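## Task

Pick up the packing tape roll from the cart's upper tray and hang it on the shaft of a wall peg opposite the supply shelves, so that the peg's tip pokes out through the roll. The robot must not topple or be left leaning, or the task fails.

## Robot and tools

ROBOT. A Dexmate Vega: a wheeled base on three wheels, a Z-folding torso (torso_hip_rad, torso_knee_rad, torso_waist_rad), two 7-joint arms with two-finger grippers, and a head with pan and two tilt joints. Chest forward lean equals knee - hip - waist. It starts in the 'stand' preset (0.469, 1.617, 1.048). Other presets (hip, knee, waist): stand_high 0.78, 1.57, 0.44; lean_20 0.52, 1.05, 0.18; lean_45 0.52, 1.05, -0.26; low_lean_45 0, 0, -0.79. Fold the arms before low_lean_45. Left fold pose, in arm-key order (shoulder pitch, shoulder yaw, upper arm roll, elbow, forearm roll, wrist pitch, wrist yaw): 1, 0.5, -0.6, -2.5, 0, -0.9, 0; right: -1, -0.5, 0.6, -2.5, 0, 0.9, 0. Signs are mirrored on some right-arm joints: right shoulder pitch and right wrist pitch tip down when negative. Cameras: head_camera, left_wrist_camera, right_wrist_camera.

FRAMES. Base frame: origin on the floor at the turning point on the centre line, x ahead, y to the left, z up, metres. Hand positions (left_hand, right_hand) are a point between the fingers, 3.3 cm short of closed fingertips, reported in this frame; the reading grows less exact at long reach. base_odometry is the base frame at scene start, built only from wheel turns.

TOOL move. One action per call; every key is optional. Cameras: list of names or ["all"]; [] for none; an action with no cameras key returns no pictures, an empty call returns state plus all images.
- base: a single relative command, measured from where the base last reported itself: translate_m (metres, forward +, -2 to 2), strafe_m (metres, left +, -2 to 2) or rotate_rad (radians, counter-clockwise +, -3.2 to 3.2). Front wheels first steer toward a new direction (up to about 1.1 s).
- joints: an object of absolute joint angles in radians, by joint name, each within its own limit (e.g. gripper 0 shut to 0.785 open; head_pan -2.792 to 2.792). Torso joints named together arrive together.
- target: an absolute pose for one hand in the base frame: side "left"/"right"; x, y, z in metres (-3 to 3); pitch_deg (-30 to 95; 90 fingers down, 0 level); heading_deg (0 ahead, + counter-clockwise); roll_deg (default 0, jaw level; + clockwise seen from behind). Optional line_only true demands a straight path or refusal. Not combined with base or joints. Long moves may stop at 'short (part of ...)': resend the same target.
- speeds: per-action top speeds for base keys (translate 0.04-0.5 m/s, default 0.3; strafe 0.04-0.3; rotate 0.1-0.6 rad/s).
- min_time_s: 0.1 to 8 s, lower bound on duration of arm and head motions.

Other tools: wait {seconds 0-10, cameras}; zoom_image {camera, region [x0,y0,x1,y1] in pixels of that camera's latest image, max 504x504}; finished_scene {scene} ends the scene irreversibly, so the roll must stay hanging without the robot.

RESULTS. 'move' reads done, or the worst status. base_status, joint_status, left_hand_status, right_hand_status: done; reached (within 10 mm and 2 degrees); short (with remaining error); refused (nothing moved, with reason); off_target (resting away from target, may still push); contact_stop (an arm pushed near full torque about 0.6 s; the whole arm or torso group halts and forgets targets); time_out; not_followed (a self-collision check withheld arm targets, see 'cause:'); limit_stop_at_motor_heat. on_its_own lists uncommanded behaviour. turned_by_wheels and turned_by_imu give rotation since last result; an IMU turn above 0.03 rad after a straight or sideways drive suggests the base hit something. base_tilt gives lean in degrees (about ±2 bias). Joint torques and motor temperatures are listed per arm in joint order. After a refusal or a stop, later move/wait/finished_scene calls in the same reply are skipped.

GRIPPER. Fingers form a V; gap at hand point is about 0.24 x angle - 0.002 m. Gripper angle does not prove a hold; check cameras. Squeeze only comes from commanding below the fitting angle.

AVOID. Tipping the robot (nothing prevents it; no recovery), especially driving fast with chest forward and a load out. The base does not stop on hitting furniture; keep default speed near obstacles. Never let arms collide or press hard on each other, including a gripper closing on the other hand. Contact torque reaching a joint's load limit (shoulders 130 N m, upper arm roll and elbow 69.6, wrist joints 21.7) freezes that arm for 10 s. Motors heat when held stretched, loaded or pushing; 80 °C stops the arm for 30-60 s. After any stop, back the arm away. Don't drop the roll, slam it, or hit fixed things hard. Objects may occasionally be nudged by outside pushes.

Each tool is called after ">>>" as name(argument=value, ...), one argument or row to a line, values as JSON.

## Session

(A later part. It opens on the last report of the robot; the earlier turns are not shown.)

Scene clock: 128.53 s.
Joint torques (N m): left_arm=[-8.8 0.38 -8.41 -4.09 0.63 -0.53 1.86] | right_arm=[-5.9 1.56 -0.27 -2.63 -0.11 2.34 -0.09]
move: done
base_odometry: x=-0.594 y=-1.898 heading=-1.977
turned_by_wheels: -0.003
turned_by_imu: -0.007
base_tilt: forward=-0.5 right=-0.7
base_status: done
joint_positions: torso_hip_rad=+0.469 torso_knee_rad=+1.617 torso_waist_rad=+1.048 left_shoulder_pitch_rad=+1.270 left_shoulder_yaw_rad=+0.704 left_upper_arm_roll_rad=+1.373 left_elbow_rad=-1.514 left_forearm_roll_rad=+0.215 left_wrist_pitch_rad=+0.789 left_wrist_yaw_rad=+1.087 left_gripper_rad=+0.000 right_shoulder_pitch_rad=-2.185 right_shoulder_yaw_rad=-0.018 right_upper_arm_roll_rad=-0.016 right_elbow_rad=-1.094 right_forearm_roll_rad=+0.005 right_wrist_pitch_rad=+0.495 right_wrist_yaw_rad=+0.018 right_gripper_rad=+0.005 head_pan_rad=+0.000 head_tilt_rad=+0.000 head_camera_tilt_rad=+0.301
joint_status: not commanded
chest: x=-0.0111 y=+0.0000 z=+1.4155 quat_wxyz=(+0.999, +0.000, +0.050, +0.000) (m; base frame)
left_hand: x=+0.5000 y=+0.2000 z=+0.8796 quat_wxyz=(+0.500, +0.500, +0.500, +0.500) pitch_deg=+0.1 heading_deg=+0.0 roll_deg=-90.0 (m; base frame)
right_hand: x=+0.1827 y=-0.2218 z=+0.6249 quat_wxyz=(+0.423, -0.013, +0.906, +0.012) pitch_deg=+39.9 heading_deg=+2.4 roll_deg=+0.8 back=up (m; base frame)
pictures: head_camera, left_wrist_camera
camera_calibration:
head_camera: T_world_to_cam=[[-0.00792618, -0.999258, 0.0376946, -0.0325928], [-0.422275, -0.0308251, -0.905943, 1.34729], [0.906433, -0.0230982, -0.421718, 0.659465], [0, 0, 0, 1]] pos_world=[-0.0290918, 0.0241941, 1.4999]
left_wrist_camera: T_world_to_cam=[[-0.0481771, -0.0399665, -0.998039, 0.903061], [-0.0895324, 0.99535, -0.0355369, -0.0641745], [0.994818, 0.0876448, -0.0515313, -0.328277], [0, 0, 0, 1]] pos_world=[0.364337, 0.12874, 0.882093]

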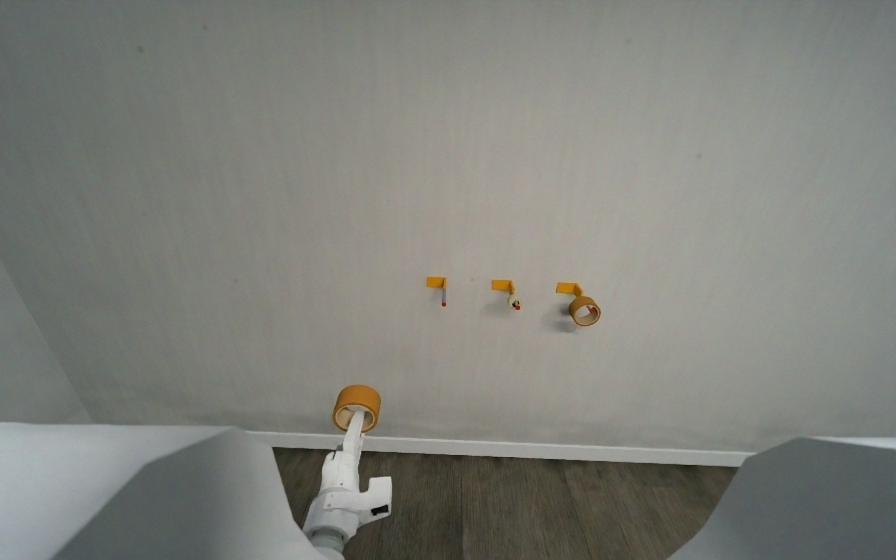

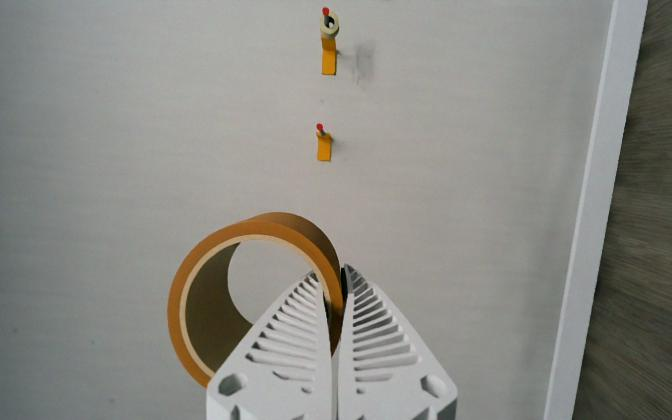

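>>> move(
  base={"rotate_rad": -0.024},
)

>>> move(
  base={"strafe_m": -0.16},
)

>>> move(
  base={"translate_m": 0.36},
  cameras=["head_camera","left_wrist_camera"],
)

>>> zoom_image(
  camera="left_wrist_camera",
  region=[150, 170, 400, 420],
)

>>> zoom_image(
  camera="head_camera",
  region=[280, 300, 460, 450],
)

Scene clock: 140.00 s.
Joint torques (N m): left_arm=[-9.05 0.31 -4.65 -3.71 0.8 0.29 1.23] | right_arm=[-6.42 0.89 -0.41 -2.48 0.13 2.24 0.11]
move: done
base_odometry: x=-0.594 y=-1.898 heading=-2.001
turned_by_wheels: -0.024
turned_by_imu: -0.024
base_tilt: forward=-0.6 right=-0.6
base_status: done
joint_positions: torso_hip_rad=+0.469 torso_knee_rad=+1.617 torso_waist_rad=+1.048 left_shoulder_pitch_rad=+1.270 left_shoulder_yaw_rad=+0.704 left_upper_arm_roll_rad=+1.373 left_elbow_rad=-1.514 left_forearm_roll_rad=+0.215 left_wrist_pitch_rad=+0.789 left_wrist_yaw_rad=+1.087 left_gripper_rad=+0.000 right_shoulder_pitch_rad=-2.185 right_shoulder_yaw_rad=-0.018 right_upper_arm_roll_rad=-0.016 right_elbow_rad=-1.094 right_forearm_roll_rad=+0.005 right_wrist_pitch_rad=+0.495 right_wrist_yaw_rad=+0.018 right_gripper_rad=+0.005 head_pan_rad=+0.000 head_tilt_rad=+0.000 head_camera_tilt_rad=+0.301
joint_status: not commanded
chest: x=-0.0111 y=+0.0000 z=+1.4155 quat_wxyz=(+0.999, +0.000, +0.050, +0.000) (m; base frame)
left_hand: x=+0.5000 y=+0.2000 z=+0.8796 quat_wxyz=(+0.500, +0.500, +0.500, +0.500) pitch_deg=+0.1 heading_deg=+0.0 roll_deg=-90.0 (m; base frame)
right_hand: x=+0.1827 y=-0.2218 z=+0.6249 quat_wxyz=(+0.423, -0.013, +0.906, +0.012) pitch_deg=+39.9 heading_deg=+2.4 roll_deg=+0.8 back=up (m; base frame)
pictures: none

Scene clock: 143.03 s.
Joint torques (N m): left_arm=[-8.78 3.34 -7.66 -3.56 0.85 -0.19 1.41] | right_arm=[-5.9 0.32 -0.5 -3.1 0.08 2.53 0.02]
move: done
base_odometry: x=-0.739 y=-1.831 heading=-2.003
turned_by_wheels: -0.003
turned_by_imu: -0.002
base_tilt: forward=-0.5 right=-0.7
base_status: done
joint_positions: torso_hip_rad=+0.469 torso_knee_rad=+1.617 torso_waist_rad=+1.048 left_shoulder_pitch_rad=+1.270 left_shoulder_yaw_rad=+0.704 left_upper_arm_roll_rad=+1.373 left_elbow_rad=-1.514 left_forearm_roll_rad=+0.215 left_wrist_pitch_rad=+0.789 left_wrist_yaw_rad=+1.087 left_gripper_rad=+0.000 right_shoulder_pitch_rad=-2.185 right_shoulder_yaw_rad=-0.018 right_upper_arm_roll_rad=-0.016 right_elbow_rad=-1.094 right_forearm_roll_rad=+0.005 right_wrist_pitch_rad=+0.495 right_wrist_yaw_rad=+0.018 right_gripper_rad=+0.005 head_pan_rad=+0.000 head_tilt_rad=+0.000 head_camera_tilt_rad=+0.301
joint_status: not commanded
chest: x=-0.0111 y=+0.0000 z=+1.4155 quat_wxyz=(+0.999, +0.000, +0.050, +0.000) (m; base frame)
left_hand: x=+0.5000 y=+0.2000 z=+0.8797 quat_wxyz=(+0.500, +0.500, +0.500, +0.500) pitch_deg=+0.1 heading_deg=+0.0 roll_deg=-90.0 (m; base frame)
right_hand: x=+0.1827 y=-0.2218 z=+0.6249 quat_wxyz=(+0.423, -0.013, +0.906, +0.012) pitch_deg=+39.9 heading_deg=+2.4 roll_deg=+0.8 back=up (m; base frame)
pictures: none

Scene clock: 146.37 s.
Joint torques (N m): left_arm=[-8.69 2.79 -6.67 -3.62 1.37 0.05 1.84] | right_arm=[-5.66 0.94 0.25 -3.49 -0.05 2.41 -0.23]
move: done
base_odometry: x=-0.891 y=-2.157 heading=-2.002
turned_by_wheels: +0.001
turned_by_imu: -0.001
base_tilt: forward=-0.5 right=-0.8
base_status: done
joint_positions: torso_hip_rad=+0.469 torso_knee_rad=+1.617 torso_waist_rad=+1.048 left_shoulder_pitch_rad=+1.270 left_shoulder_yaw_rad=+0.704 left_upper_arm_roll_rad=+1.373 left_elbow_rad=-1.514 left_forearm_roll_rad=+0.215 left_wrist_pitch_rad=+0.789 left_wrist_yaw_rad=+1.087 left_gripper_rad=+0.000 right_shoulder_pitch_rad=-2.185 right_shoulder_yaw_rad=-0.018 right_upper_arm_roll_rad=-0.016 right_elbow_rad=-1.094 right_forearm_roll_rad=+0.005 right_wrist_pitch_rad=+0.495 right_wrist_yaw_rad=+0.018 right_gripper_rad=+0.005 head_pan_rad=+0.000 head_tilt_rad=+0.000 head_camera_tilt_rad=+0.301
joint_status: not commanded
chest: x=-0.0110 y=+0.0000 z=+1.4155 quat_wxyz=(+0.999, +0.000, +0.050, +0.000) (m; base frame)
left_hand: x=+0.5000 y=+0.2000 z=+0.8796 quat_wxyz=(+0.500, +0.500, +0.500, +0.500) pitch_deg=+0.1 heading_deg=+0.0 roll_deg=-90.0 (m; base frame)
right_hand: x=+0.1827 y=-0.2218 z=+0.6249 quat_wxyz=(+0.423, -0.013, +0.906, +0.012) pitch_deg=+39.9 heading_deg=+2.4 roll_deg=+0.8 back=up (m; base frame)
pictures: head_camera, left_wrist_camera
camera_calibration:
head_camera: T_world_to_cam=[[-0.00792277, -0.999258, 0.0376923, -0.0325891], [-0.422357, -0.0308222, -0.905905, 1.34723], [0.906395, -0.0230969, -0.4218, 0.659588], [0, 0, 0, 1]] pos_world=[-0.0290929, 0.0241941, 1.4999]
left_wrist_camera: T_world_to_cam=[[-0.0482764, -0.0399745, -0.998034, 0.903098], [-0.0895359, 0.995349, -0.035536, -0.064165], [0.994813, 0.0876443, -0.0516311, -0.328286], [0, 0, 0, 1]] pos_world=[0.364437, 0.12874, 0.882093]

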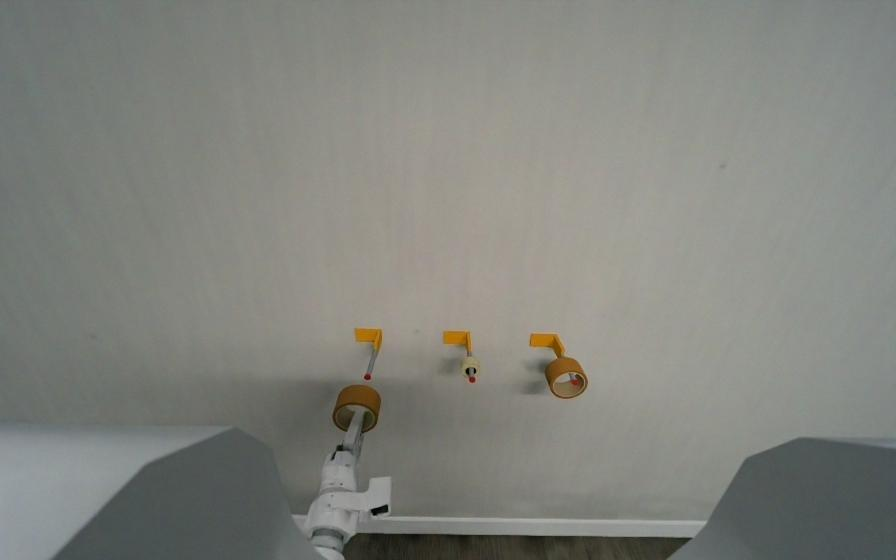

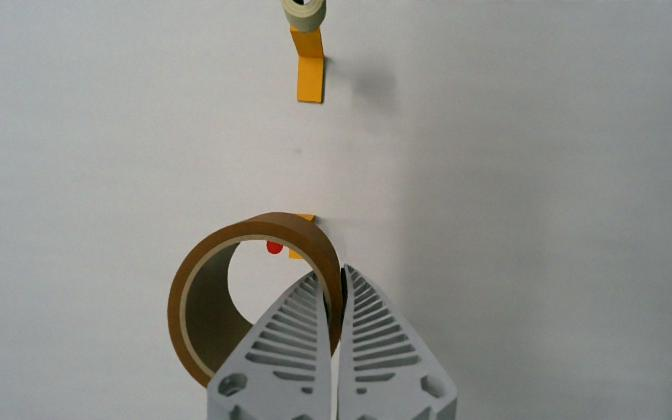

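Scaled by 2.016 from the camera's 672x420 image, which has a finer 960x600 frame.

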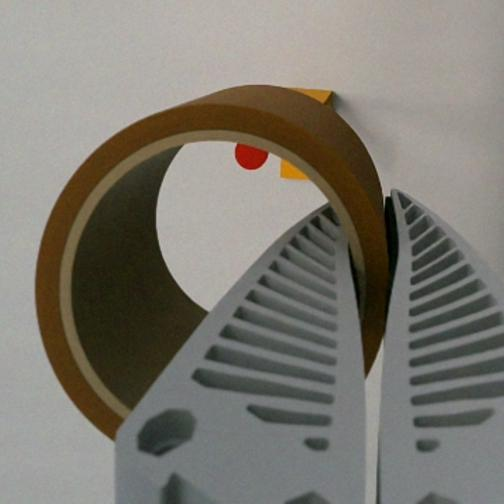

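Scaled by 2.800 from the camera's 896x560 image, which has a finer 960x600 frame.

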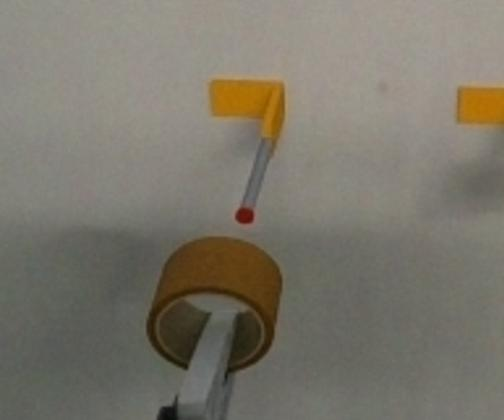

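>>> move(
  target={"side":"left","x":0.5,"y":0.196,"z":0.876,"pitch_deg":0,"heading_deg":0,"roll_deg":90,"line_only":true},
)

>>> move(
  base={"translate_m": 0.04},
  speeds={"translate_m": 0.08},
  cameras=["left_wrist_camera"],
)

>>> zoom_image(
  camera="left_wrist_camera",
  region=[150, 170, 400, 420],
)

Scene clock: 155.00 s.
Joint torques (N m): left_arm=[-6.44 1.65 -8.05 -2.53 0.96 -0.45 2.11] | right_arm=[-6.03 -0.07 0.11 -2.01 -0.09 1.95 -0.03]
move: done
base_odometry: x=-0.891 y=-2.157 heading=-2.002
turned_by_wheels: +0.000
turned_by_imu: +0.000
base_tilt: forward=-0.6 right=-0.8
base_status: not commanded
joint_positions: torso_hip_rad=+0.469 torso_knee_rad=+1.617 torso_waist_rad=+1.048 left_shoulder_pitch_rad=+1.274 left_shoulder_yaw_rad=+0.685 left_upper_arm_roll_rad=+1.369 left_elbow_rad=-1.492 left_forearm_roll_rad=+0.221 left_wrist_pitch_rad=+0.784 left_wrist_yaw_rad=+1.087 left_gripper_rad=+0.000 right_shoulder_pitch_rad=-2.185 right_shoulder_yaw_rad=-0.018 right_upper_arm_roll_rad=-0.016 right_elbow_rad=-1.094 right_forearm_roll_rad=+0.005 right_wrist_pitch_rad=+0.495 right_wrist_yaw_rad=+0.018 right_gripper_rad=+0.005 head_pan_rad=+0.000 head_tilt_rad=+0.000 head_camera_tilt_rad=+0.301
joint_status: not commanded
chest: x=-0.0110 y=+0.0000 z=+1.4155 quat_wxyz=(+0.999, +0.000, +0.050, +0.000) (m; base frame)
left_hand: x=+0.4999 y=+0.1966 z=+0.8763 quat_wxyz=(+0.500, +0.500, +0.500, +0.500) pitch_deg=+0.0 heading_deg=+0.0 roll_deg=-90.0 (m; base frame)
left_hand_status: reached (straight line, planned for 0.3 s): 1 mm and 0.0 deg off.
right_hand: x=+0.1827 y=-0.2218 z=+0.6249 quat_wxyz=(+0.423, -0.013, +0.906, +0.012) pitch_deg=+39.9 heading_deg=+2.4 roll_deg=+0.8 back=up (m; base frame)
pictures: none

Scene clock: 156.43 s.
Joint torques (N m): left_arm=[-5.22 0.92 -6.61 -3.02 2.51 -0.65 1.37] | right_arm=[-5.3 1.44 -0.15 -2.11 -0.24 2.36 -0.07]
move: done
base_odometry: x=-0.908 y=-2.193 heading=-2.001
turned_by_wheels: +0.001
turned_by_imu: +0.001
base_tilt: forward=-0.5 right=-0.8
base_status: done
joint_positions: torso_hip_rad=+0.469 torso_knee_rad=+1.617 torso_waist_rad=+1.048 left_shoulder_pitch_rad=+1.274 left_shoulder_yaw_rad=+0.682 left_upper_arm_roll_rad=+1.368 left_elbow_rad=-1.488 left_forearm_roll_rad=+0.222 left_wrist_pitch_rad=+0.783 left_wrist_yaw_rad=+1.087 left_gripper_rad=+0.000 right_shoulder_pitch_rad=-2.185 right_shoulder_yaw_rad=-0.018 right_upper_arm_roll_rad=-0.016 right_elbow_rad=-1.094 right_forearm_roll_rad=+0.005 right_wrist_pitch_rad=+0.495 right_wrist_yaw_rad=+0.018 right_gripper_rad=+0.005 head_pan_rad=+0.000 head_tilt_rad=+0.000 head_camera_tilt_rad=+0.301
joint_status: not commanded
chest: x=-0.0111 y=+0.0000 z=+1.4155 quat_wxyz=(+0.999, +0.000, +0.050, +0.000) (m; base frame)
left_hand: x=+0.4999 y=+0.1960 z=+0.8758 quat_wxyz=(+0.500, +0.500, +0.500, +0.500) pitch_deg=+0.0 heading_deg=+0.0 roll_deg=-90.0 (m; base frame)
right_hand: x=+0.1827 y=-0.2218 z=+0.6249 quat_wxyz=(+0.423, -0.013, +0.906, +0.012) pitch_deg=+39.9 heading_deg=+2.4 roll_deg=+0.8 back=up (m; base frame)
pictures: left_wrist_camera
camera_calibration:
left_wrist_camera: T_world_to_cam=[[-0.0480777, -0.0399585, -0.998044, 0.898981], [-0.0895289, 0.99535, -0.0355378, -0.0604318], [0.994823, 0.0876452, -0.0514315, -0.328226], [0, 0, 0, 1]] pos_world=[0.364337, 0.12484, 0.878194]

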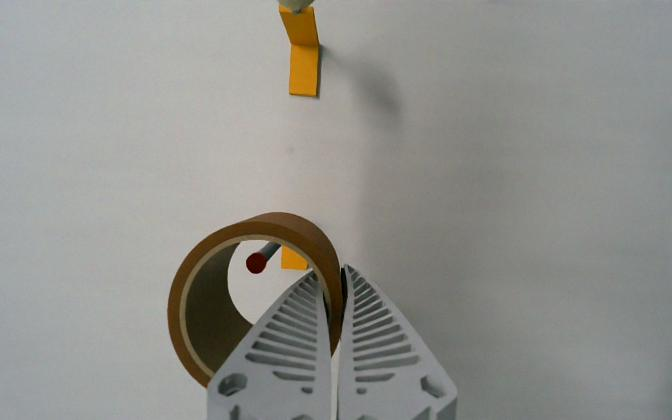

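Scaled by 2.016 from the camera's 672x420 image, which has a finer 960x600 frame.

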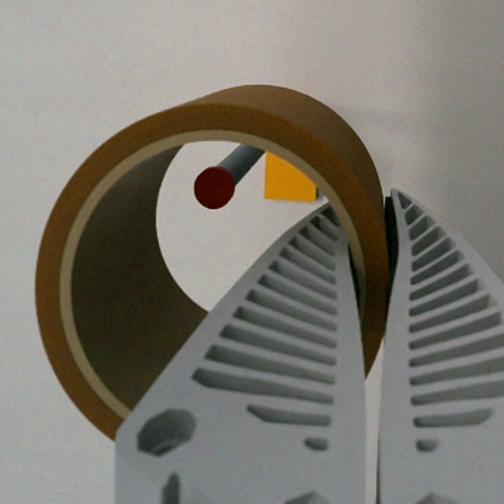

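>>> move(
  base={"translate_m": 0.09},
  speeds={"translate_m": 0.08},
  cameras=["left_wrist_camera","head_camera"],
)

>>> zoom_image(
  camera="left_wrist_camera",
  region=[150, 170, 400, 420],
)

Scene clock: 164.77 s.
Joint torques (N m): left_arm=[-8.44 -1.16 -6.89 -3.15 1.12 -2.22 1.85] | right_arm=[-5.94 1.39 -0.3 -2 0.02 1.83 0.1]
move: done
base_odometry: x=-0.946 y=-2.275 heading=-1.999
turned_by_wheels: +0.001
turned_by_imu: +0.000
base_tilt: forward=-0.5 right=-0.8
base_status: done
joint_positions: torso_hip_rad=+0.469 torso_knee_rad=+1.617 torso_waist_rad=+1.048 left_shoulder_pitch_rad=+1.274 left_shoulder_yaw_rad=+0.682 left_upper_arm_roll_rad=+1.368 left_elbow_rad=-1.488 left_forearm_roll_rad=+0.222 left_wrist_pitch_rad=+0.783 left_wrist_yaw_rad=+1.087 left_gripper_rad=+0.000 right_shoulder_pitch_rad=-2.185 right_shoulder_yaw_rad=-0.018 right_upper_arm_roll_rad=-0.016 right_elbow_rad=-1.094 right_forearm_roll_rad=+0.005 right_wrist_pitch_rad=+0.495 right_wrist_yaw_rad=+0.018 right_gripper_rad=+0.005 head_pan_rad=+0.000 head_tilt_rad=+0.000 head_camera_tilt_rad=+0.301
joint_status: not commanded
chest: x=-0.0111 y=+0.0000 z=+1.4155 quat_wxyz=(+0.999, +0.000, +0.050, +0.000) (m; base frame)
left_hand: x=+0.4999 y=+0.1960 z=+0.8757 quat_wxyz=(+0.500, +0.500, +0.500, +0.500) pitch_deg=+0.0 heading_deg=+0.0 roll_deg=-90.0 (m; base frame)
right_hand: x=+0.1827 y=-0.2218 z=+0.6249 quat_wxyz=(+0.423, -0.013, +0.906, +0.012) pitch_deg=+39.9 heading_deg=+2.4 roll_deg=+0.8 back=up (m; base frame)
pictures: head_camera, left_wrist_camera
camera_calibration:
head_camera: T_world_to_cam=[[-0.00792618, -0.999258, 0.0376946, -0.0325928], [-0.422275, -0.0308251, -0.905943, 1.34729], [0.906433, -0.0230982, -0.421718, 0.659465], [0, 0, 0, 1]] pos_world=[-0.0290918, 0.0241941, 1.4999]
left_wrist_camera: T_world_to_cam=[[-0.0480777, -0.0399585, -0.998044, 0.898977], [-0.0895289, 0.99535, -0.0355378, -0.0603322], [0.994823, 0.0876452, -0.0514315, -0.328217], [0, 0, 0, 1]] pos_world=[0.364337, 0.12474, 0.878194]

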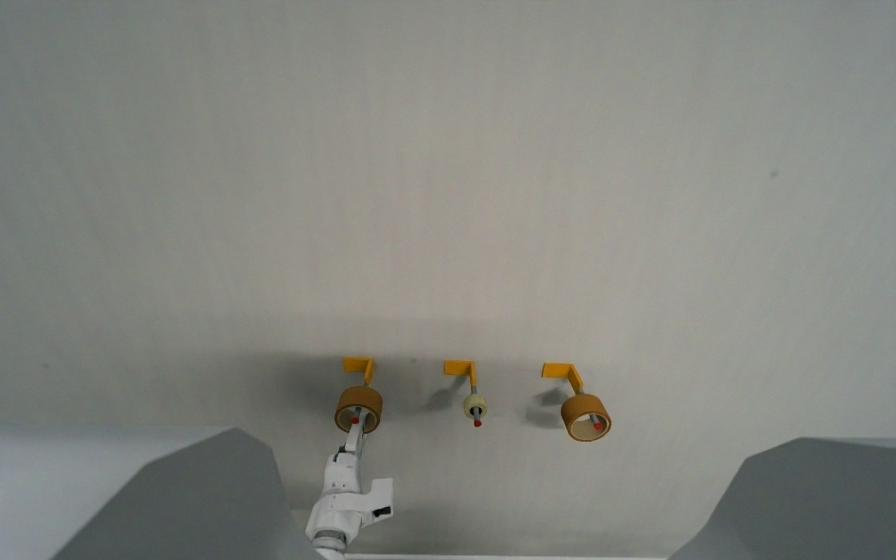

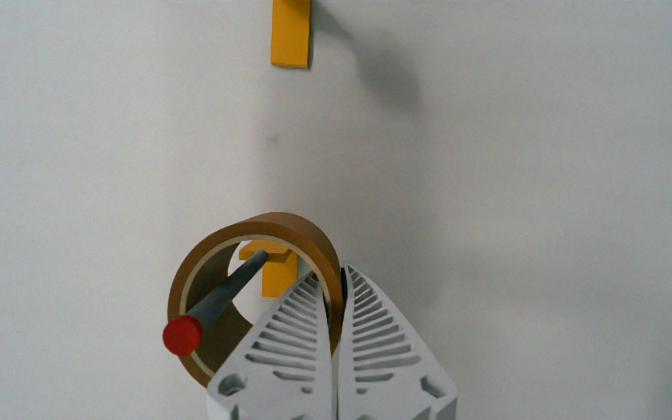

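Scaled by 2.016 from the camera's 672x420 image, which has a finer 960x600 frame.

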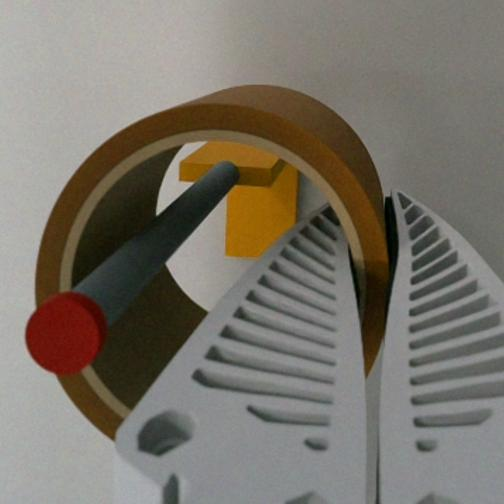

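>>> move(
  base={"translate_m": 0.01},
  speeds={"translate_m": 0.06},
)

>>> move(
  target={"side":"left","x":0.5,"y":0.198,"z":0.858,"pitch_deg":0,"heading_deg":0,"roll_deg":90,"line_only":true},
  cameras=["left_wrist_camera"],
)

>>> zoom_image(
  camera="left_wrist_camera",
  region=[100, 170, 400, 420],
)

Scene clock: 170.27 s.
Joint torques (N m): left_arm=[-6.76 2.75 -7.58 -2.93 0.97 -0.14 1.99] | right_arm=[-6.32 1.7 -0.25 -2.38 0.03 1.47 -0.09]
move: done
base_odometry: x=-0.951 y=-2.284 heading=-1.998
turned_by_wheels: +0.001
turned_by_imu: +0.001
base_tilt: forward=-0.5 right=-0.9
base_status: done
joint_positions: torso_hip_rad=+0.469 torso_knee_rad=+1.617 torso_waist_rad=+1.048 left_shoulder_pitch_rad=+1.274 left_shoulder_yaw_rad=+0.682 left_upper_arm_roll_rad=+1.368 left_elbow_rad=-1.488 left_forearm_roll_rad=+0.222 left_wrist_pitch_rad=+0.783 left_wrist_yaw_rad=+1.087 left_gripper_rad=+0.000 right_shoulder_pitch_rad=-2.185 right_shoulder_yaw_rad=-0.018 right_upper_arm_roll_rad=-0.016 right_elbow_rad=-1.094 right_forearm_roll_rad=+0.005 right_wrist_pitch_rad=+0.495 right_wrist_yaw_rad=+0.018 right_gripper_rad=+0.005 head_pan_rad=+0.000 head_tilt_rad=+0.000 head_camera_tilt_rad=+0.301
joint_status: not commanded
chest: x=-0.0110 y=+0.0000 z=+1.4155 quat_wxyz=(+0.999, +0.000, +0.050, +0.000) (m; base frame)
left_hand: x=+0.4999 y=+0.1960 z=+0.8757 quat_wxyz=(+0.500, +0.500, +0.500, +0.500) pitch_deg=+0.0 heading_deg=+0.0 roll_deg=-90.0 (m; base frame)
right_hand: x=+0.1827 y=-0.2218 z=+0.6249 quat_wxyz=(+0.423, -0.013, +0.906, +0.012) pitch_deg=+39.9 heading_deg=+2.4 roll_deg=+0.8 back=up (m; base frame)
pictures: none

Scene clock: 172.10 s.
Joint torques (N m): left_arm=[3.7 2.98 -2.13 1.65 -2.66 -0.07 -4.84] | right_arm=[-7.11 1.85 -0.44 -2.71 0.03 1.53 0.01]
move: done
base_odometry: x=-0.951 y=-2.284 heading=-1.998
turned_by_wheels: +0.000
turned_by_imu: +0.000
base_tilt: forward=-0.5 right=-0.9
base_status: not commanded
joint_positions: torso_hip_rad=+0.469 torso_knee_rad=+1.617 torso_waist_rad=+1.048 left_shoulder_pitch_rad=+1.298 left_shoulder_yaw_rad=+0.628 left_upper_arm_roll_rad=+1.332 left_elbow_rad=-1.373 left_forearm_roll_rad=+0.257 left_wrist_pitch_rad=+0.714 left_wrist_yaw_rad=+1.089 left_gripper_rad=+0.000 right_shoulder_pitch_rad=-2.185 right_shoulder_yaw_rad=-0.018 right_upper_arm_roll_rad=-0.016 right_elbow_rad=-1.094 right_forearm_roll_rad=+0.005 right_wrist_pitch_rad=+0.495 right_wrist_yaw_rad=+0.018 right_gripper_rad=+0.005 head_pan_rad=+0.000 head_tilt_rad=+0.000 head_camera_tilt_rad=+0.301
joint_status: not commanded
chest: x=-0.0114 y=+0.0000 z=+1.4155 quat_wxyz=(+0.999, +0.000, +0.050, +0.000) (m; base frame)
left_hand: x=+0.5003 y=+0.1975 z=+0.8600 quat_wxyz=(+0.501, +0.499, +0.499, +0.501) pitch_deg=-0.2 heading_deg=+0.0 roll_deg=+90.0 (m; base frame)
left_hand_status: reached (straight line, planned for 0.7 s): 2 mm and 0.2 deg off.
right_hand: x=+0.1827 y=-0.2218 z=+0.6250 quat_wxyz=(+0.423, -0.013, +0.906, +0.012) pitch_deg=+39.9 heading_deg=+2.4 roll_deg=+0.8 back=up (m; base frame)
pictures: left_wrist_camera
camera_calibration:
left_wrist_camera: T_world_to_cam=[[-0.0440883, -0.0400893, -0.998223, 0.881423], [-0.0885944, 0.995415, -0.0360636, -0.0623717], [0.995092, 0.086847, -0.0474378, -0.33294], [0, 0, 0, 1]] pos_world=[0.36464, 0.126336, 0.861813]

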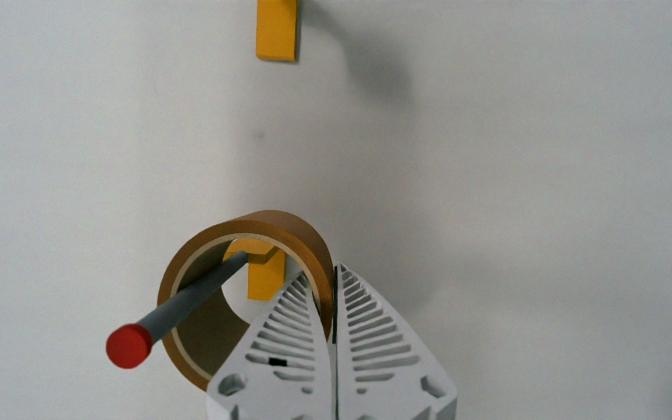

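Scaled by 1.680 from the camera's 672x420 image, which has a finer 960x600 frame.

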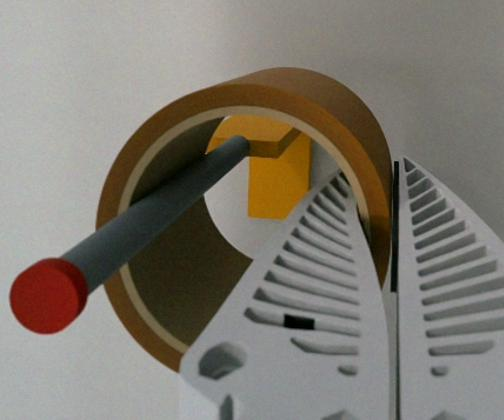

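>>> move(
  target={"side":"left","x":0.5,"y":0.198,"z":0.861,"pitch_deg":0,"heading_deg":0,"roll_deg":90,"line_only":true},
)

>>> move(
  joints={"left_gripper_rad":0.12},
  min_time_s=1.5,
)

>>> move(
  target={"side":"left","x":0.5,"y":0.198,"z":0.865,"pitch_deg":0,"heading_deg":0,"roll_deg":90,"line_only":true},
  cameras=["left_wrist_camera"],
)

>>> zoom_image(
  camera="left_wrist_camera",
  region=[100, 170, 400, 420],
)

Scene clock: 177.03 s.
Joint torques (N m): left_arm=[-0.39 2.34 2.42 0.1 -2.09 -0.03 -4.18] | right_arm=[-6.02 1.95 -0.28 -2.87 -0.06 2.84 -0.1]
move: done
base_odometry: x=-0.951 y=-2.284 heading=-1.998
turned_by_wheels: +0.000
turned_by_imu: +0.000
base_tilt: forward=-0.4 right=-0.8
base_status: not commanded
joint_positions: torso_hip_rad=+0.469 torso_knee_rad=+1.617 torso_waist_rad=+1.048 left_shoulder_pitch_rad=+1.299 left_shoulder_yaw_rad=+0.634 left_upper_arm_roll_rad=+1.331 left_elbow_rad=-1.384 left_forearm_roll_rad=+0.258 left_wrist_pitch_rad=+0.719 left_wrist_yaw_rad=+1.086 left_gripper_rad=+0.000 right_shoulder_pitch_rad=-2.185 right_shoulder_yaw_rad=-0.018 right_upper_arm_roll_rad=-0.016 right_elbow_rad=-1.094 right_forearm_roll_rad=+0.005 right_wrist_pitch_rad=+0.495 right_wrist_yaw_rad=+0.018 right_gripper_rad=+0.005 head_pan_rad=+0.000 head_tilt_rad=+0.000 head_camera_tilt_rad=+0.301
joint_status: not commanded
chest: x=-0.0114 y=+0.0000 z=+1.4155 quat_wxyz=(+0.999, +0.000, +0.050, +0.000) (m; base frame)
left_hand: x=+0.5003 y=+0.1977 z=+0.8615 quat_wxyz=(+0.501, +0.499, +0.499, +0.501) pitch_deg=-0.2 heading_deg=+0.0 roll_deg=+90.0 (m; base frame)
left_hand_status: reached (straight line, planned for 0.3 s): 1 mm and 0.2 deg off.
right_hand: x=+0.1827 y=-0.2218 z=+0.6250 quat_wxyz=(+0.423, -0.013, +0.906, +0.012) pitch_deg=+39.9 heading_deg=+2.4 roll_deg=+0.8 back=up (m; base frame)
pictures: none

Scene clock: 177.63 s.
Joint torques (N m): left_arm=[-3.61 3.28 -0.45 -3.31 1 -0.22 0.45] | right_arm=[-7 1.49 -0.36 -3.13 -0.01 1.95 0.13]
move: done
base_odometry: x=-0.951 y=-2.284 heading=-1.998
turned_by_wheels: +0.000
turned_by_imu: +0.000
base_tilt: forward=-0.6 right=-0.8
base_status: not commanded
joint_positions: torso_hip_rad=+0.469 torso_knee_rad=+1.617 torso_waist_rad=+1.048 left_shoulder_pitch_rad=+1.299 left_shoulder_yaw_rad=+0.635 left_upper_arm_roll_rad=+1.331 left_elbow_rad=-1.387 left_forearm_roll_rad=+0.257 left_wrist_pitch_rad=+0.721 left_wrist_yaw_rad=+1.084 left_gripper_rad=+0.120 right_shoulder_pitch_rad=-2.185 right_shoulder_yaw_rad=-0.018 right_upper_arm_roll_rad=-0.016 right_elbow_rad=-1.094 right_forearm_roll_rad=+0.005 right_wrist_pitch_rad=+0.495 right_wrist_yaw_rad=+0.018 right_gripper_rad=+0.005 head_pan_rad=+0.000 head_tilt_rad=+0.000 head_camera_tilt_rad=+0.301
joint_status: all done
chest: x=-0.0114 y=+0.0000 z=+1.4155 quat_wxyz=(+0.999, +0.000, +0.050, +0.000) (m; base frame)
left_hand: x=+0.5001 y=+0.1980 z=+0.8610 quat_wxyz=(+0.500, +0.500, +0.500, +0.500) pitch_deg=+0.0 heading_deg=+0.0 roll_deg=+90.0 (m; base frame)
right_hand: x=+0.1827 y=-0.2218 z=+0.6250 quat_wxyz=(+0.423, -0.013, +0.906, +0.012) pitch_deg=+39.9 heading_deg=+2.4 roll_deg=+0.8 back=up (m; base frame)
pictures: none

Scene clock: 178.67 s.
Joint torques (N m): left_arm=[-5.11 4.59 -6.94 -3.62 0.97 0.42 0.98] | right_arm=[-5.42 1.91 -0.14 -1.67 -0.21 2.6 -0.01]
move: done
base_odometry: x=-0.951 y=-2.284 heading=-1.998
turned_by_wheels: +0.000
turned_by_imu: +0.000
base_tilt: forward=-0.5 right=-0.8
base_status: not commanded
joint_positions: torso_hip_rad=+0.469 torso_knee_rad=+1.617 torso_waist_rad=+1.048 left_shoulder_pitch_rad=+1.300 left_shoulder_yaw_rad=+0.646 left_upper_arm_roll_rad=+1.331 left_elbow_rad=-1.411 left_forearm_roll_rad=+0.258 left_wrist_pitch_rad=+0.734 left_wrist_yaw_rad=+1.078 left_gripper_rad=+0.120 right_shoulder_pitch_rad=-2.185 right_shoulder_yaw_rad=-0.018 right_upper_arm_roll_rad=-0.016 right_elbow_rad=-1.094 right_forearm_roll_rad=+0.005 right_wrist_pitch_rad=+0.495 right_wrist_yaw_rad=+0.018 right_gripper_rad=+0.005 head_pan_rad=+0.000 head_tilt_rad=+0.000 head_camera_tilt_rad=+0.301
joint_status: not commanded
chest: x=-0.0113 y=+0.0000 z=+1.4155 quat_wxyz=(+0.999, +0.000, +0.050, +0.000) (m; base frame)
left_hand: x=+0.5000 y=+0.1980 z=+0.8643 quat_wxyz=(+0.500, +0.500, +0.500, +0.500) pitch_deg=+0.0 heading_deg=+0.0 roll_deg=+90.0 (m; base frame)
left_hand_status: reached (straight line, planned for 0.4 s): 1 mm and 0.0 deg off.
right_hand: x=+0.1827 y=-0.2218 z=+0.6250 quat_wxyz=(+0.423, -0.013, +0.906, +0.012) pitch_deg=+39.9 heading_deg=+2.4 roll_deg=+0.8 back=up (m; base frame)
pictures: left_wrist_camera
camera_calibration:
left_wrist_camera: T_world_to_cam=[[-0.0474734, -0.0400058, -0.998071, 0.887391], [-0.0895114, 0.995348, -0.035639, -0.0626499], [0.994854, 0.0876469, -0.0508336, -0.329513], [0, 0, 0, 1]] pos_world=[0.364337, 0.12674, 0.866697]

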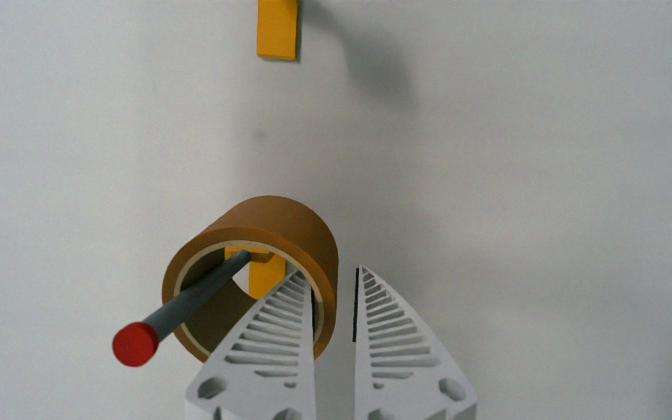

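Scaled by 1.680 from the camera's 672x420 image, which has a finer 960x600 frame.

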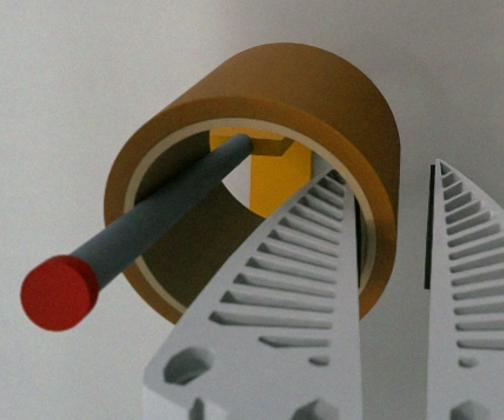

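>>> move(
  target={"side":"left","x":0.5,"y":0.198,"z":0.87,"pitch_deg":0,"heading_deg":0,"roll_deg":90,"line_only":true},
  cameras=["left_wrist_camera"],
)

>>> zoom_image(
  camera="left_wrist_camera",
  region=[100, 170, 400, 420],
)

Scene clock: 183.93 s.
Joint torques (N m): left_arm=[-6.77 0.66 -8.21 -5.08 1.2 0.59 0.79] | right_arm=[-5.95 0.74 -0.22 -2 -0.13 2.16 -0.18]
move: done
base_odometry: x=-0.951 y=-2.284 heading=-1.998
turned_by_wheels: +0.000
turned_by_imu: +0.000
base_tilt: forward=-0.6 right=-0.7
base_status: not commanded
joint_positions: torso_hip_rad=+0.469 torso_knee_rad=+1.617 torso_waist_rad=+1.048 left_shoulder_pitch_rad=+1.300 left_shoulder_yaw_rad=+0.661 left_upper_arm_roll_rad=+1.331 left_elbow_rad=-1.443 left_forearm_roll_rad=+0.259 left_wrist_pitch_rad=+0.751 left_wrist_yaw_rad=+1.072 left_gripper_rad=+0.120 right_shoulder_pitch_rad=-2.185 right_shoulder_yaw_rad=-0.018 right_upper_arm_roll_rad=-0.016 right_elbow_rad=-1.094 right_forearm_roll_rad=+0.005 right_wrist_pitch_rad=+0.495 right_wrist_yaw_rad=+0.018 right_gripper_rad=+0.005 head_pan_rad=+0.000 head_tilt_rad=+0.000 head_camera_tilt_rad=+0.301
joint_status: not commanded
chest: x=-0.0113 y=+0.0000 z=+1.4155 quat_wxyz=(+0.999, +0.000, +0.050, +0.000) (m; base frame)
left_hand: x=+0.4999 y=+0.1980 z=+0.8693 quat_wxyz=(+0.500, +0.500, +0.500, +0.500) pitch_deg=+0.0 heading_deg=+0.0 roll_deg=+90.0 (m; base frame)
left_hand_status: reached (straight line, planned for 0.4 s): 1 mm and 0.0 deg off.
right_hand: x=+0.1827 y=-0.2218 z=+0.6250 quat_wxyz=(+0.423, -0.013, +0.906, +0.012) pitch_deg=+39.9 heading_deg=+2.4 roll_deg=+0.8 back=up (m; base frame)
pictures: left_wrist_camera
camera_calibration:
left_wrist_camera: T_world_to_cam=[[-0.0475728, -0.0400138, -0.998066, 0.892414], [-0.089515, 0.995348, -0.0356381, -0.0624712], [0.994849, 0.0876464, -0.0509334, -0.32917], [0, 0, 0, 1]] pos_world=[0.364337, 0.12674, 0.871696]

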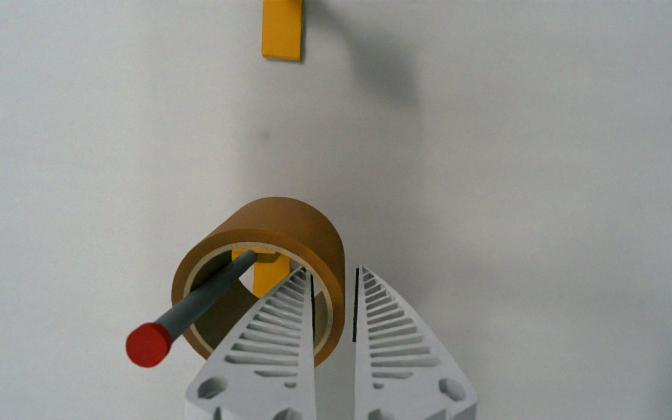

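Scaled by 1.680 from the camera's 672x420 image, which has a finer 960x600 frame.

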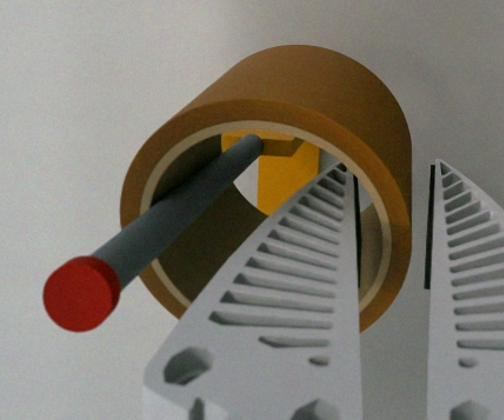

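Free; back off.

>>> move(
  base={"translate_m": -0.12},
  speeds={"translate_m": 0.08},
  cameras=["left_wrist_camera","head_camera"],
)

>>> zoom_image(
  camera="left_wrist_camera",
  region=[150, 170, 400, 420],
)

>>> zoom_image(
  camera="head_camera",
  region=[280, 300, 460, 450],
)

Scene clock: 189.93 s.
Joint torques (N m): left_arm=[-9.14 1.87 -7.01 -4.06 1.97 -0.42 0.97] | right_arm=[-4.99 1.06 -0.24 -2.76 -0.01 2.33 -0.11]
move: done
base_odometry: x=-0.900 y=-2.175 heading=-2.000
turned_by_wheels: -0.002
turned_by_imu: -0.004
base_tilt: forward=-0.4 right=-0.8
base_status: done
joint_positions: torso_hip_rad=+0.469 torso_knee_rad=+1.617 torso_waist_rad=+1.048 left_shoulder_pitch_rad=+1.300 left_shoulder_yaw_rad=+0.663 left_upper_arm_roll_rad=+1.331 left_elbow_rad=-1.448 left_forearm_roll_rad=+0.260 left_wrist_pitch_rad=+0.753 left_wrist_yaw_rad=+1.071 left_gripper_rad=+0.120 right_shoulder_pitch_rad=-2.185 right_shoulder_yaw_rad=-0.018 right_upper_arm_roll_rad=-0.016 right_elbow_rad=-1.094 right_forearm_roll_rad=+0.005 right_wrist_pitch_rad=+0.495 right_wrist_yaw_rad=+0.018 right_gripper_rad=+0.005 head_pan_rad=+0.000 head_tilt_rad=+0.000 head_camera_tilt_rad=+0.301
joint_status: not commanded
chest: x=-0.0112 y=+0.0000 z=+1.4155 quat_wxyz=(+0.999, +0.000, +0.050, +0.000) (m; base frame)
left_hand: x=+0.5000 y=+0.1980 z=+0.8698 quat_wxyz=(+0.500, +0.500, +0.500, +0.500) pitch_deg=+0.0 heading_deg=+0.0 roll_deg=+90.0 (m; base frame)
right_hand: x=+0.1827 y=-0.2218 z=+0.6249 quat_wxyz=(+0.423, -0.013, +0.906, +0.012) pitch_deg=+39.9 heading_deg=+2.4 roll_deg=+0.8 back=up (m; base frame)
pictures: head_camera, left_wrist_camera
camera_calibration:
head_camera: T_world_to_cam=[[-0.00793113, -0.999258, 0.0376903, -0.032588], [-0.422154, -0.0308221, -0.906, 1.34729], [0.906489, -0.0230967, -0.421597, 0.659465], [0, 0, 0, 1]] pos_world=[-0.0292902, 0.0241941, 1.4999]
left_wrist_camera: T_world_to_cam=[[-0.0476719, -0.0400257, -0.998061, 0.892946], [-0.0895187, 0.995347, -0.0356411, -0.0624493], [0.994844, 0.087646, -0.0510332, -0.329056], [0, 0, 0, 1]] pos_world=[0.364337, 0.12674, 0.872196]

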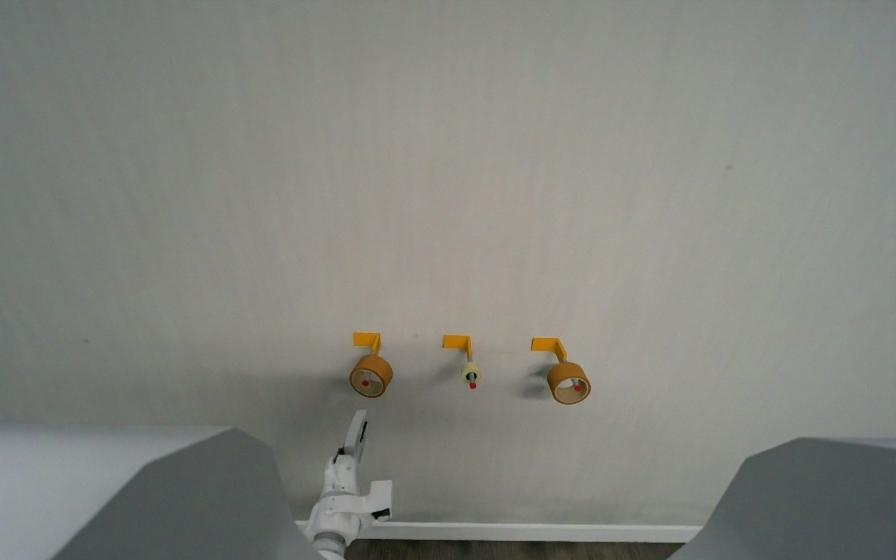

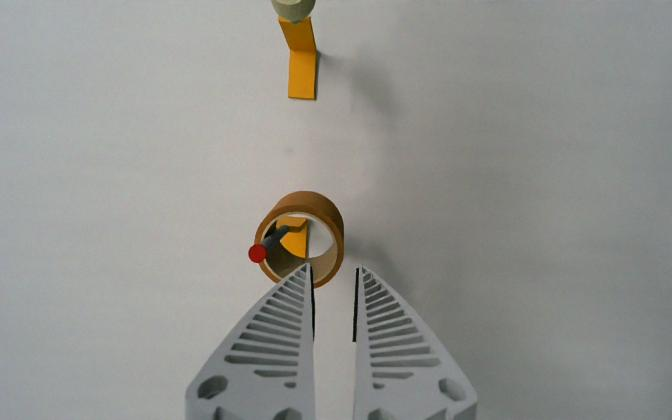

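Scaled by 2.016 from the camera's 672x420 image, which has a finer 960x600 frame.

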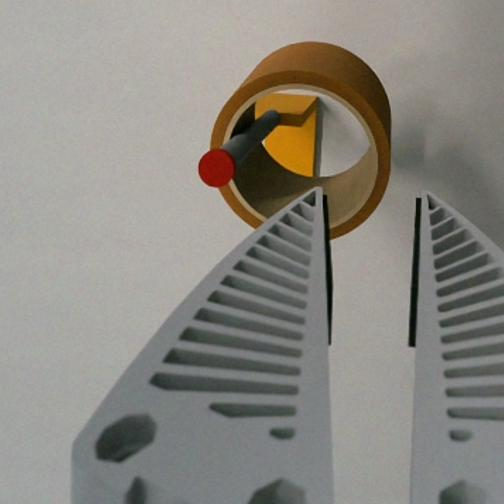

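Scaled by 2.800 from the camera's 896x560 image, which has a finer 960x600 frame.

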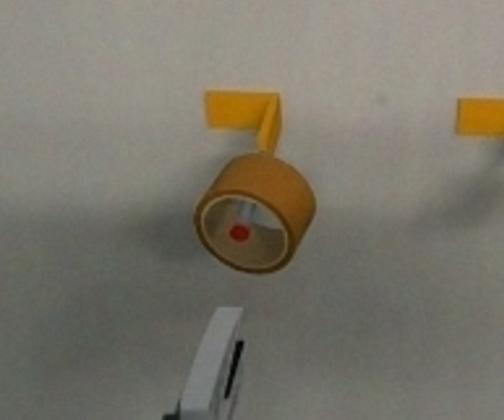

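Hanging, tip out.

>>> finished_scene(
  scene=3,
)

The scene is finished: the task was done.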